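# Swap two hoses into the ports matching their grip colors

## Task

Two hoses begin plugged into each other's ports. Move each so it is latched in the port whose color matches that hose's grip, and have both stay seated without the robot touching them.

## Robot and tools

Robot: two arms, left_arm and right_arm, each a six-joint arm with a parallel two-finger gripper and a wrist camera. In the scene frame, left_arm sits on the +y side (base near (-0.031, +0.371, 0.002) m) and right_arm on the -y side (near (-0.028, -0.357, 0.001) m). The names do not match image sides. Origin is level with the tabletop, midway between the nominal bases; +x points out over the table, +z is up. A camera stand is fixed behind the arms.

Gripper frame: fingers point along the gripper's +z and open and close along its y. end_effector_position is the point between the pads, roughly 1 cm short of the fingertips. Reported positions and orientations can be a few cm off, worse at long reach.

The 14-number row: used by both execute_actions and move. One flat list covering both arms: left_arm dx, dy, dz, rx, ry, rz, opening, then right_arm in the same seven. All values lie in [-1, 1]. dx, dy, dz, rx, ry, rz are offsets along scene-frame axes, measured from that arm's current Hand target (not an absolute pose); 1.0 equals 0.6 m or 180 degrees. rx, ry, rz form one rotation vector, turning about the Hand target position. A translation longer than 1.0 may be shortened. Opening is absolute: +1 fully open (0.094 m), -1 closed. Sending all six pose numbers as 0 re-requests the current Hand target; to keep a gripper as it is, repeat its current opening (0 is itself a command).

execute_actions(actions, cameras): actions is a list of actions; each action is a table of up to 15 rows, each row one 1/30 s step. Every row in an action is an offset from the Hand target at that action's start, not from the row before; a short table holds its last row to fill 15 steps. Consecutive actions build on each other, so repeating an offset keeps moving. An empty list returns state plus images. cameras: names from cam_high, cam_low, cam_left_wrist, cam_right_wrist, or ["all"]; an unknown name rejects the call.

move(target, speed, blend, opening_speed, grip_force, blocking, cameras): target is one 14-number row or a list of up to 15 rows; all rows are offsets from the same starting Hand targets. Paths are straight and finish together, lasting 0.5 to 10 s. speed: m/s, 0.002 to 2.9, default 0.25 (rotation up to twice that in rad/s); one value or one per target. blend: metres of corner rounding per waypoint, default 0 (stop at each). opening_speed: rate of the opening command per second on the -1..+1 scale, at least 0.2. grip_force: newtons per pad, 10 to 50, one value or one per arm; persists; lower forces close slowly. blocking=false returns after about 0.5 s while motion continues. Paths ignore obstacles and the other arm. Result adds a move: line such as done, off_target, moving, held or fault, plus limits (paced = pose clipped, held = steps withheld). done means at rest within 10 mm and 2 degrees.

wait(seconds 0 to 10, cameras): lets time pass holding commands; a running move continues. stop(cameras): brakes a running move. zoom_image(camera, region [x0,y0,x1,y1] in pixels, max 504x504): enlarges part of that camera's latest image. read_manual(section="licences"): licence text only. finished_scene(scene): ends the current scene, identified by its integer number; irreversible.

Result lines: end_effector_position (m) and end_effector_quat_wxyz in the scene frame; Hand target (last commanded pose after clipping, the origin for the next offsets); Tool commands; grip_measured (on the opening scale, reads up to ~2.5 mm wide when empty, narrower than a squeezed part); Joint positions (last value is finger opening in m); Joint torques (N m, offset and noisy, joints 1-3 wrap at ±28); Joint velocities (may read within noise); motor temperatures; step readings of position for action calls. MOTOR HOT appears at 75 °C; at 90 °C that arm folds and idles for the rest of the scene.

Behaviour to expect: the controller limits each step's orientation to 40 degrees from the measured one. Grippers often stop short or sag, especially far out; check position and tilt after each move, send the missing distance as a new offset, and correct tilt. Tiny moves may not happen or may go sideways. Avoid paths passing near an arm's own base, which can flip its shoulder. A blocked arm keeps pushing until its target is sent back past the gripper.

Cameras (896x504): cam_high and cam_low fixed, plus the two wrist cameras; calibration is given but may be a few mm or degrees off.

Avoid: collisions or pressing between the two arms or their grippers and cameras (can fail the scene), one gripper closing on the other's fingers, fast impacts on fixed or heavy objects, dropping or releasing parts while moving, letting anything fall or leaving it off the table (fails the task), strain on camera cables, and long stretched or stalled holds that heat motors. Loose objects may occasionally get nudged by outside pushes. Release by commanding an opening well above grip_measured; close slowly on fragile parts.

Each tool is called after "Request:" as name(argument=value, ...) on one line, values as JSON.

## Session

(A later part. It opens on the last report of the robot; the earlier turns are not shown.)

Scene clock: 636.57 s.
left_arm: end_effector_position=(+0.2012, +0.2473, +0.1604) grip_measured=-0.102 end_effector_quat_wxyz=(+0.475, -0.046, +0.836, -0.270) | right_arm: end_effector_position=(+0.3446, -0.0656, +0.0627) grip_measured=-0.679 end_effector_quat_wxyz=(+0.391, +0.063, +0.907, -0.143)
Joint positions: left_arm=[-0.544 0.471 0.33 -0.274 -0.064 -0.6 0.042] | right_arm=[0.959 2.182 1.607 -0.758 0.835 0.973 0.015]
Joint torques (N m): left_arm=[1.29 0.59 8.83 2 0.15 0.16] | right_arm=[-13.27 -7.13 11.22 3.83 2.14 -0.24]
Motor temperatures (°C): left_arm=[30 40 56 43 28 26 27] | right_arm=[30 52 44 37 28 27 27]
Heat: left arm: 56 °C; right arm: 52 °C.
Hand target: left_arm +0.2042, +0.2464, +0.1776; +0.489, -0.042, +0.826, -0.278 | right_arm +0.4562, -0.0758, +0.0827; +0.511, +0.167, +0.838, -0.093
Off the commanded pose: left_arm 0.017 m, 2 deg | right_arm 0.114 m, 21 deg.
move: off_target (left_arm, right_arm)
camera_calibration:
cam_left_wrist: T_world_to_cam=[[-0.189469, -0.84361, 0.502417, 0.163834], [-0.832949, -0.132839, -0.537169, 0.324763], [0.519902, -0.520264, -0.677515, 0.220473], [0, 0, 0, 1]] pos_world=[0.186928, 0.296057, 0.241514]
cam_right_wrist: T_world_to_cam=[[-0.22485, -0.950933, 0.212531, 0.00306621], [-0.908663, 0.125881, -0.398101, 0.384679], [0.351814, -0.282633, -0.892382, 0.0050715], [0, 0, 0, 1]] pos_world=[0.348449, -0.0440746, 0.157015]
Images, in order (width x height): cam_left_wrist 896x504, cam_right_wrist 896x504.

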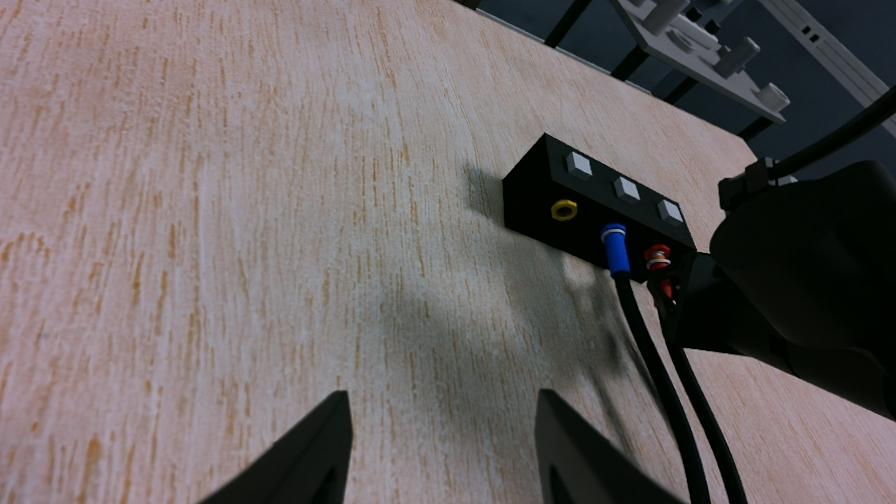

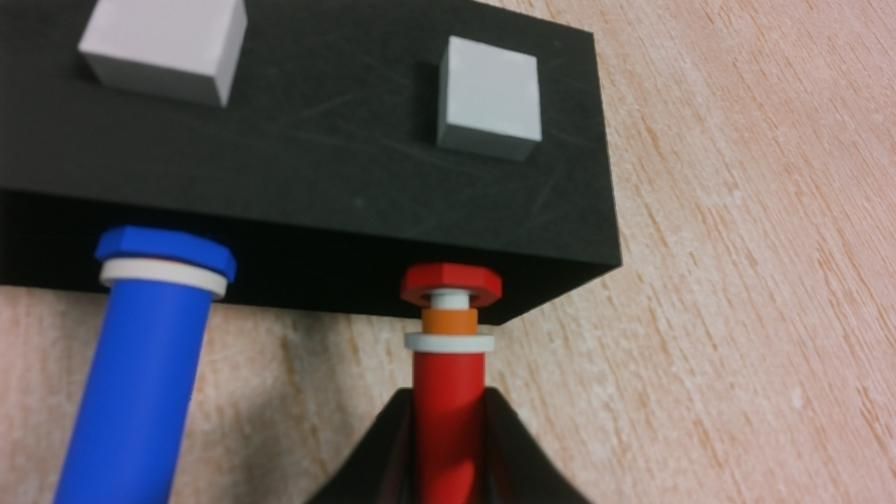

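Request:
move(target=[0,0,0,0,0,0,-0.1,-0.173,0.023,0.02,0.0168,0.0679,0.0476,-1], speed=0.15, cameras=["cam_left_wrist","cam_right_wrist"])

Request:
zoom_image(camera="cam_left_wrist", region=[580, 200, 720, 310])

Request:
zoom_image(camera="cam_right_wrist", region=[330, 130, 580, 400])

Scene clock: 645.63 s.
left_arm: end_effector_position=(+0.2012, +0.2473, +0.1604) grip_measured=-0.102 end_effector_quat_wxyz=(+0.475, -0.046, +0.836, -0.270) | right_arm: end_effector_position=(+0.3371, -0.0636, +0.0643) grip_measured=-0.679 end_effector_quat_wxyz=(+0.382, +0.077, +0.917, -0.084)
Joint positions: left_arm=[-0.544 0.471 0.33 -0.274 -0.064 -0.6 0.042] | right_arm=[0.951 2.09 1.488 -0.637 0.747 0.969 0.015]
Joint torques (N m): left_arm=[1.31 0.61 8.81 2 0.15 0.16] | right_arm=[-1.57 -15.72 5.86 1.72 0.82 0.01]
Motor temperatures (°C): left_arm=[30 40 56 43 28 26 27] | right_arm=[33 52 46 41 29 27 27]
Heat: left arm: 56 °C; right arm: 52 °C.
Hand target: left_arm +0.2042, +0.2464, +0.1776; +0.489, -0.042, +0.826, -0.278 | right_arm +0.3524, -0.0621, +0.0946; +0.420, +0.107, +0.900, -0.050
Off the commanded pose: left_arm 0.017 m, 2 deg | right_arm 0.034 m, 7 deg.
move: off_target (left_arm, right_arm)
camera_calibration:
cam_left_wrist: T_world_to_cam=[[-0.189469, -0.84361, 0.502417, 0.163834], [-0.832949, -0.132839, -0.537169, 0.324763], [0.519902, -0.520264, -0.677515, 0.220473], [0, 0, 0, 1]] pos_world=[0.186928, 0.296057, 0.241514]
cam_right_wrist: T_world_to_cam=[[-0.203756, -0.974281, 0.0962262, 0.00182382], [-0.916321, 0.155174, -0.369158, 0.380807], [0.344732, -0.163392, -0.924372, 0.0217414], [0, 0, 0, 1]] pos_world=[0.341818, -0.053762, 0.160499]
Images, in order (width x height): cam_left_wrist 896x504, cam_right_wrist 896x504.

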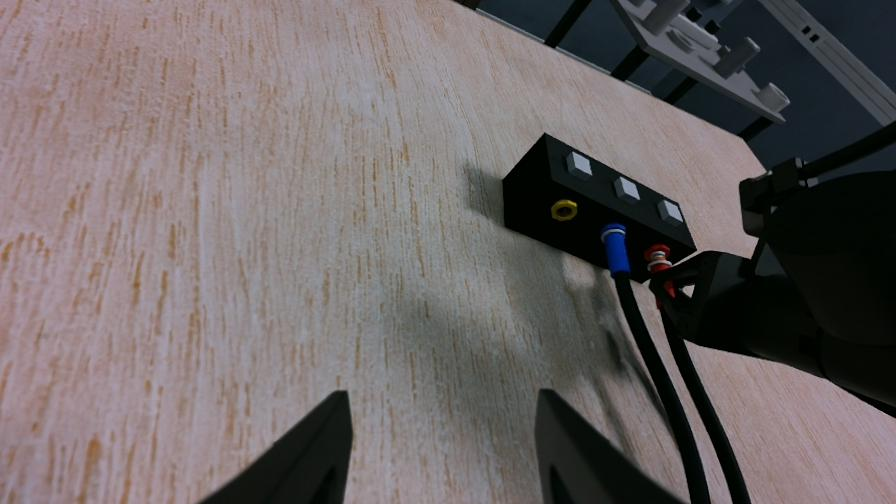

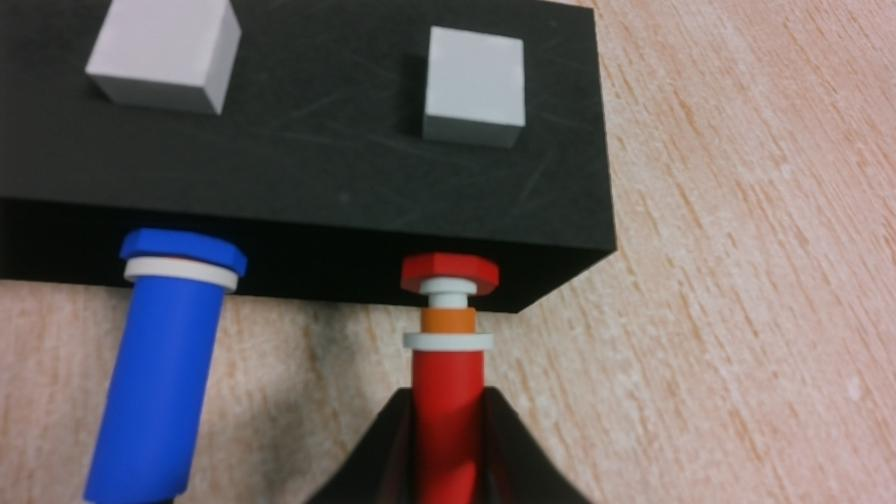

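Scaled by 3.600.

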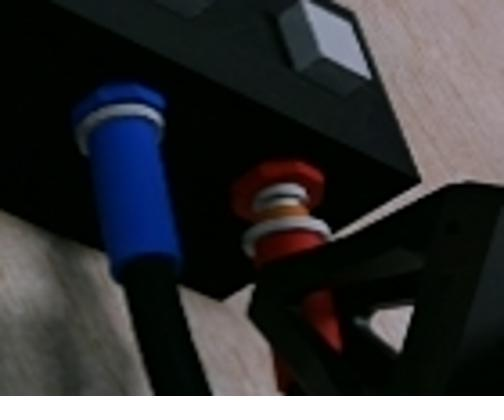

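Scaled by 1.867.

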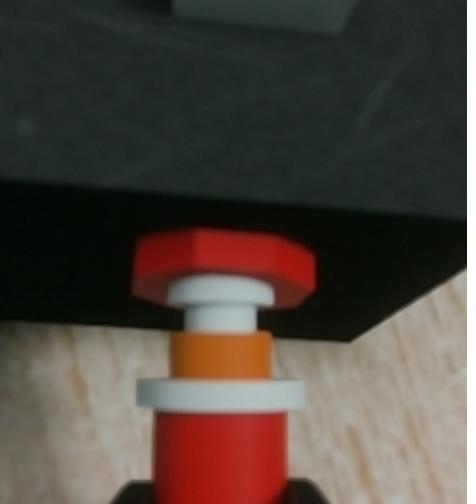

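Request:
move(target=[[0,0,0,0,0,0,-0.1,0.08,-0.015,0.01,-0.008,-0.03,-0.03,-1],[0,0,0,0,0,0,-0.1,0.19,-0.042,0.01,-0.01,-0.036,-0.035,-1]], speed=0.2, cameras=["cam_left_wrist","cam_right_wrist"])

Request:
zoom_image(camera="cam_left_wrist", region=[580, 200, 720, 310])

Request:
zoom_image(camera="cam_right_wrist", region=[330, 130, 580, 400])

Scene clock: 650.97 s.
left_arm: end_effector_position=(+0.2012, +0.2473, +0.1604) grip_measured=-0.102 end_effector_quat_wxyz=(+0.475, -0.046, +0.836, -0.270) | right_arm: end_effector_position=(+0.3488, -0.0683, +0.0701) grip_measured=-0.679 end_effector_quat_wxyz=(+0.316, +0.050, +0.942, -0.102)
Joint positions: left_arm=[-0.544 0.471 0.33 -0.274 -0.064 -0.6 0.042] | right_arm=[0.892 2.145 1.668 -0.837 0.634 0.893 0.015]
Joint torques (N m): left_arm=[1.29 0.61 8.81 2 0.15 0.16] | right_arm=[-12.03 -8.18 11.54 3.54 2.72 -0.06]
Motor temperatures (°C): left_arm=[30 40 56 43 28 26 27] | right_arm=[32 53 46 40 29 27 27]
Heat: left arm: 56 °C; right arm: 53 °C.
Hand target: left_arm +0.2042, +0.2464, +0.1776; +0.489, -0.042, +0.826, -0.278 | right_arm +0.4664, -0.0872, +0.1008; +0.468, +0.152, +0.867, -0.081
Off the commanded pose: left_arm 0.017 m, 2 deg | right_arm 0.123 m, 23 deg.
move: off_target (left_arm, right_arm)
camera_calibration:
cam_left_wrist: T_world_to_cam=[[-0.189469, -0.84361, 0.502417, 0.163834], [-0.832949, -0.132839, -0.537169, 0.324763], [0.519902, -0.520264, -0.677515, 0.220473], [0, 0, 0, 1]] pos_world=[0.186928, 0.296057, 0.241514]
cam_right_wrist: T_world_to_cam=[[-0.155861, -0.974304, 0.162598, -0.0223342], [-0.965227, 0.115251, -0.234636, 0.39926], [0.209867, -0.193515, -0.958388, 0.0697212], [0, 0, 0, 1]] pos_world=[0.367263, -0.0542834, 0.164132]
Images, in order (width x height): cam_left_wrist 896x504, cam_right_wrist 896x504.

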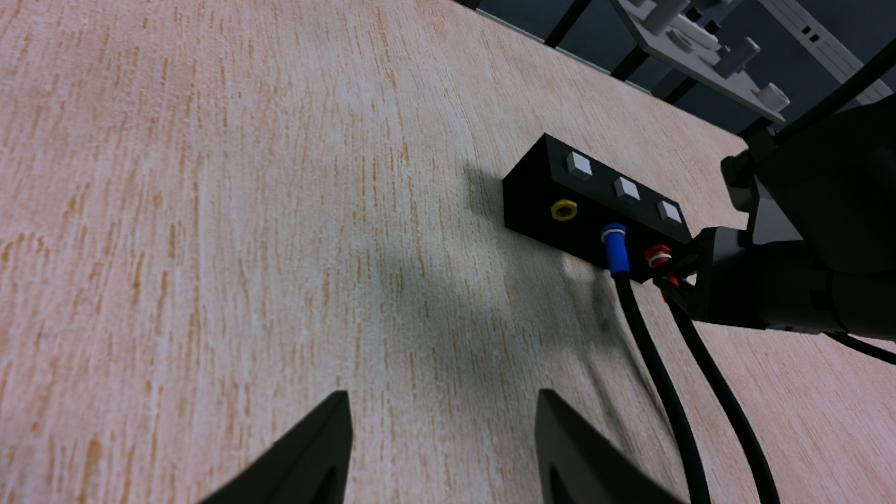

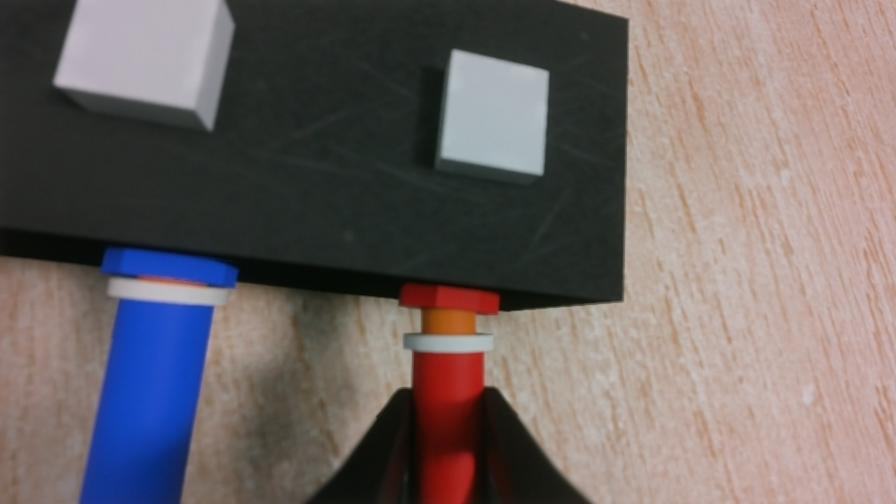

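Scaled by 3.600.

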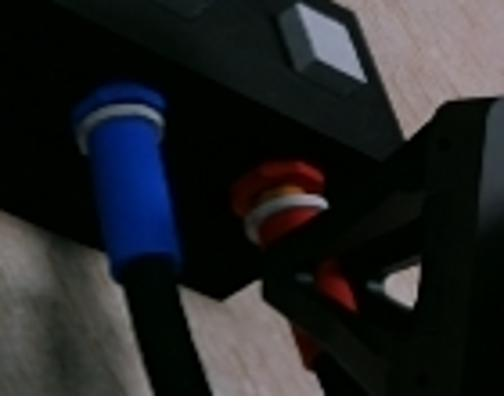

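Scaled by 1.867.

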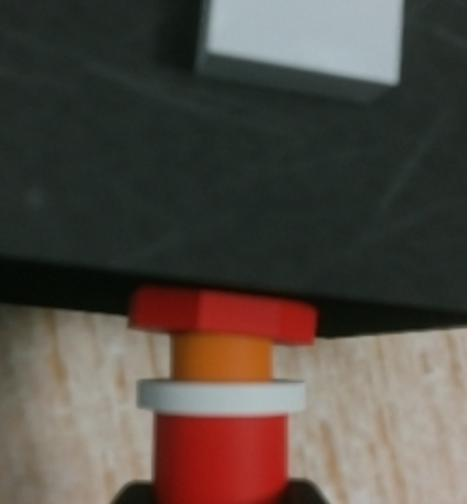

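Request:
move(target=[[0,0,0,0,0,0,-0.1,-0.03,0.01,-0.035,-0.01,-0.05,-0.01,-1],[0,0,0,0,0,0,-0.1,0.06,-0.01,-0.035,-0.015,-0.07,-0.015,-1]], speed=0.2, cameras=["cam_left_wrist","cam_right_wrist"])

Request:
zoom_image(camera="cam_right_wrist", region=[330, 130, 580, 400])

Scene clock: 657.37 s.
left_arm: end_effector_position=(+0.2012, +0.2473, +0.1604) grip_measured=-0.102 end_effector_quat_wxyz=(+0.475, -0.046, +0.836, -0.270) | right_arm: end_effector_position=(+0.3543, -0.0679, +0.0676) grip_measured=-0.679 end_effector_quat_wxyz=(+0.372, +0.071, +0.915, -0.143)
Joint positions: left_arm=[-0.544 0.471 0.33 -0.274 -0.064 -0.6 0.042] | right_arm=[0.928 2.203 1.684 -0.825 0.794 0.968 0.015]
Joint torques (N m): left_arm=[1.31 0.61 8.83 2 0.15 0.16] | right_arm=[-16.12 -4.79 10.03 4.53 3.16 -0.37]
Motor temperatures (°C): left_arm=[30 40 56 44 28 26 27] | right_arm=[34 52 45 41 31 27 27]
Heat: left arm: 56 °C; right arm: 52 °C.
Hand target: left_arm +0.2042, +0.2464, +0.1776; +0.489, -0.042, +0.826, -0.278 | right_arm +0.5024, -0.0932, +0.0798; +0.562, +0.169, +0.804, -0.095
Off the commanded pose: left_arm 0.017 m, 2 deg | right_arm 0.151 m, 28 deg.
move: off_target (left_arm, right_arm)
camera_calibration:
cam_left_wrist: T_world_to_cam=[[-0.189469, -0.84361, 0.502417, 0.163834], [-0.832949, -0.132839, -0.537169, 0.324763], [0.519902, -0.520264, -0.677515, 0.220473], [0, 0, 0, 1]] pos_world=[0.186928, 0.296057, 0.241514]
cam_right_wrist: T_world_to_cam=[[-0.233142, -0.949389, 0.21049, 0.00514072], [-0.921361, 0.146428, -0.360073, 0.399033], [0.311027, -0.277885, -0.908868, 0.0211853], [0, 0, 0, 1]] pos_world=[0.362263, -0.0476619, 0.161854]
Images, in order (width x height): cam_left_wrist 896x504, cam_right_wrist 896x504.

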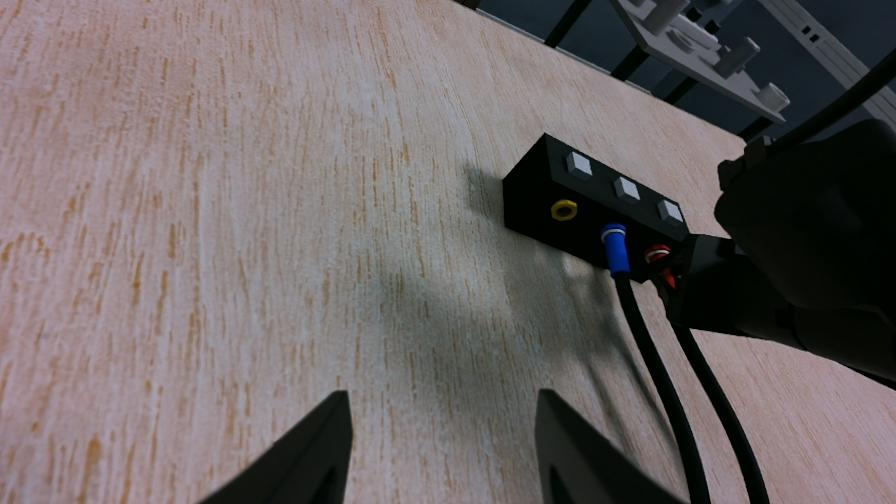

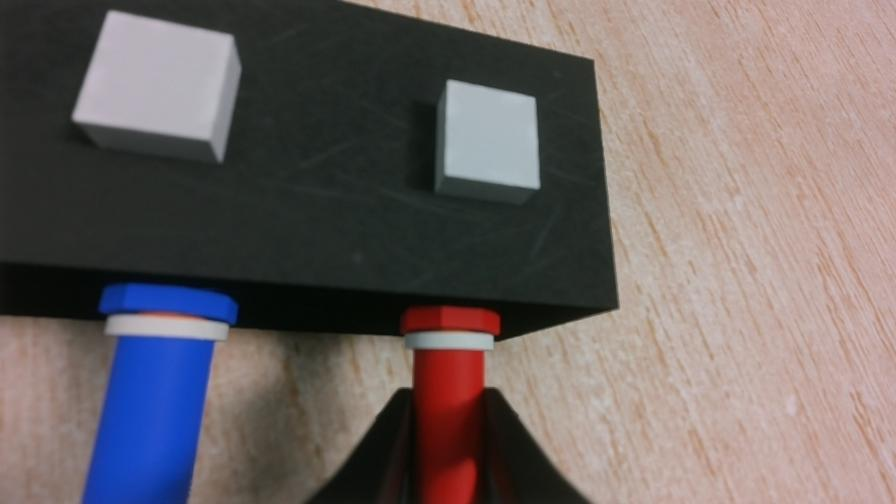

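Scaled by 1.867.

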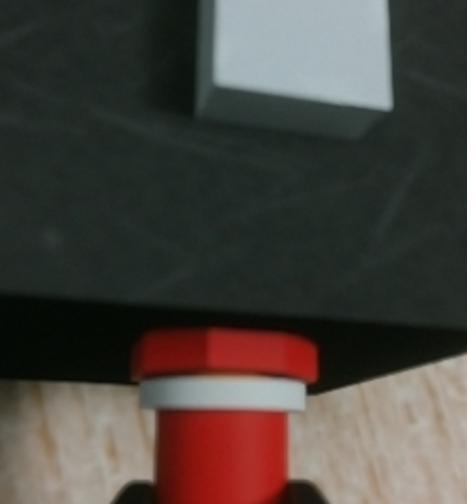

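Request:
move(target=[[0,0,0,0,0,0,-0.1,0.05,-0.012,0,0,0,0,-1],[0,0,0,0,0,0,-0.1,-0.25,0.045,-0.02,0.022,0.1065,0.05,-1],[0,0,0,0,0,0,-0.1,-0.25,0.045,-0.02,0.022,0.1065,0.05,-0.2],[0,0,0,0,0,0,-0.1,-0.35,0.068,0.08,0.022,0.1065,0.05,-0.2],[0,0,0,0,0,0,-0.1,-0.38,-0.05,0.12,0.022,0.1065,0.05,-0.2]], speed=0.2, blend=[0,0,0,0.02,0], cameras=["all"])

Request:
zoom_image(camera="cam_left_wrist", region=[560, 190, 700, 300])

Request:
zoom_image(camera="cam_high", region=[390, 170, 510, 270])

Scene clock: 668.20 s.
left_arm: end_effector_position=(+0.2012, +0.2473, +0.1604) grip_measured=-0.102 end_effector_quat_wxyz=(+0.475, -0.046, +0.836, -0.270) | right_arm: end_effector_position=(+0.2755, -0.1171, +0.1474) grip_measured=-0.202 end_effector_quat_wxyz=(+0.416, +0.102, +0.902, -0.050)
Joint positions: left_arm=[-0.544 0.471 0.33 -0.274 -0.064 -0.6 0.042] | right_arm=[1.016 1.672 1.239 -0.763 0.799 1.063 0.038]
Joint torques (N m): left_arm=[1.31 0.59 8.81 2 0.15 0.16] | right_arm=[-0.43 -9.54 5.46 1.04 0.6 0.05]
Motor temperatures (°C): left_arm=[30 39 56 44 28 26 27] | right_arm=[37 51 45 45 33 27 27]
Heat: left arm: 56 °C; right arm: 51 °C.
Hand target: left_arm +0.2042, +0.2464, +0.1776; +0.489, -0.042, +0.826, -0.278 | right_arm +0.2744, -0.1232, +0.1517; +0.420, +0.107, +0.900, -0.050
Off the commanded pose: left_arm 0.017 m, 2 deg | right_arm 0.008 m, 1 deg.
move: off_target (left_arm); target 3's new opening was sent with right_arm's hand 0.007 m and 3 deg from that target
camera_calibration:
cam_left_wrist: T_world_to_cam=[[-0.189469, -0.84361, 0.502417, 0.163834], [-0.832949, -0.132839, -0.537169, 0.324763], [0.519902, -0.520264, -0.677515, 0.220473], [0, 0, 0, 1]] pos_world=[0.186928, 0.296057, 0.241514]
cam_right_wrist: T_world_to_cam=[[-0.224004, -0.974568, 0.0063475, -0.0521543], [-0.880517, 0.199586, -0.429949, 0.36769], [0.417747, -0.101899, -0.902831, 0.0948584], [0, 0, 0, 1]] pos_world=[0.272447, -0.114547, 0.24406]

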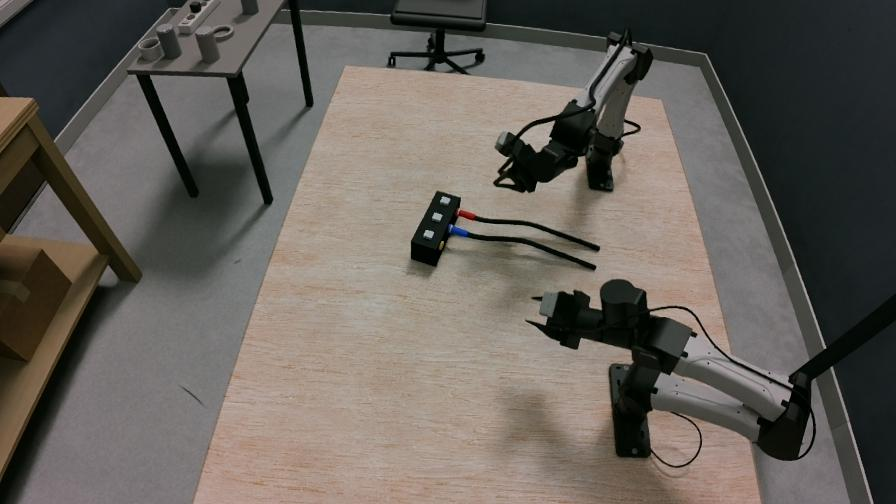

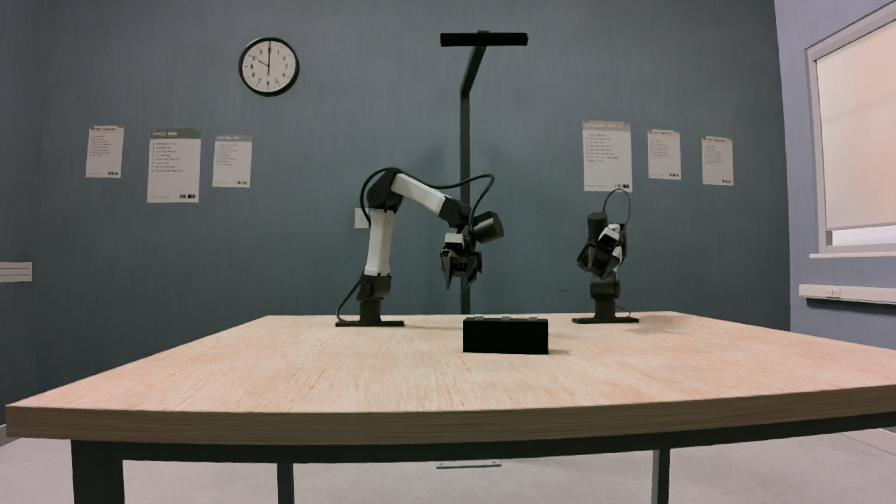

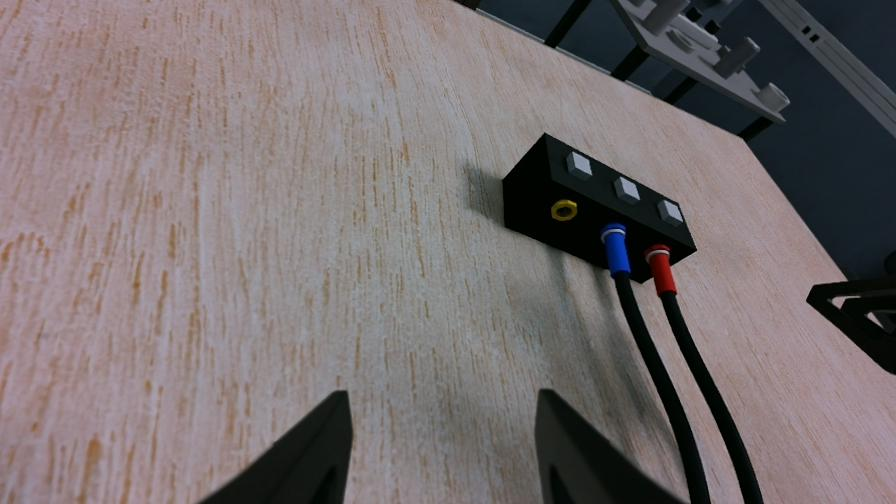

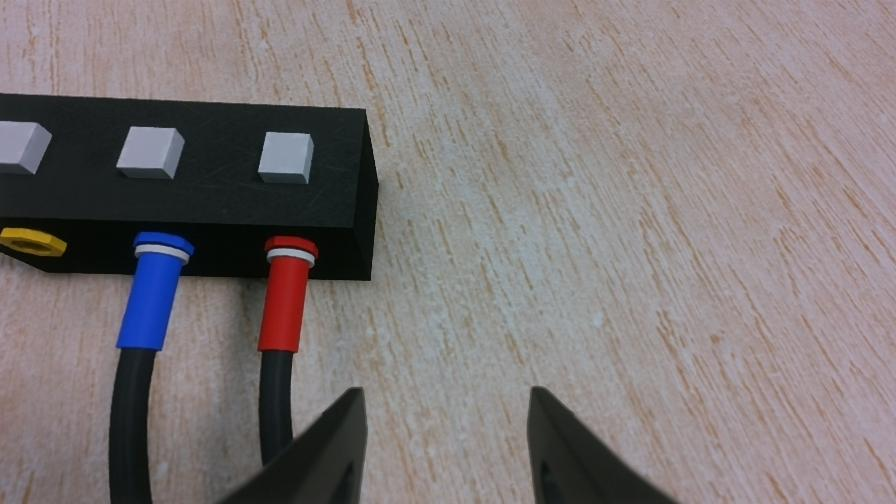

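Scaled by 3.600.

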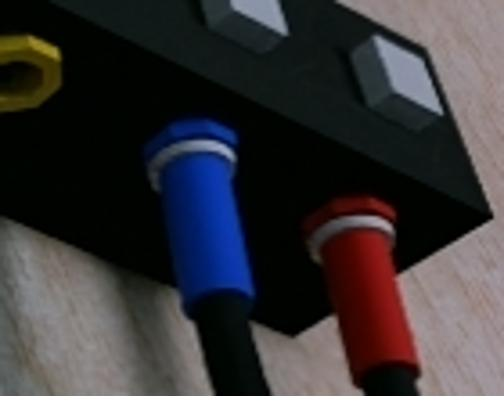

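Scaled by 4.200.

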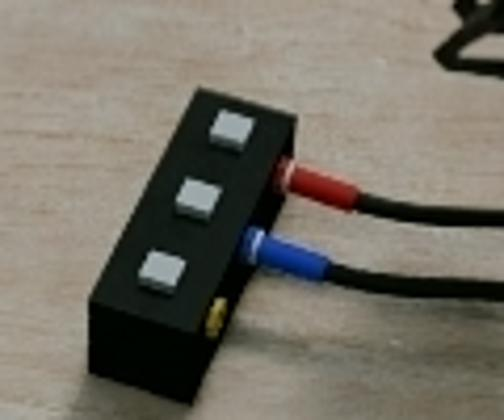

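Both look seated.

Request:
finished_scene(scene=1)

The scene is finished: the task was done.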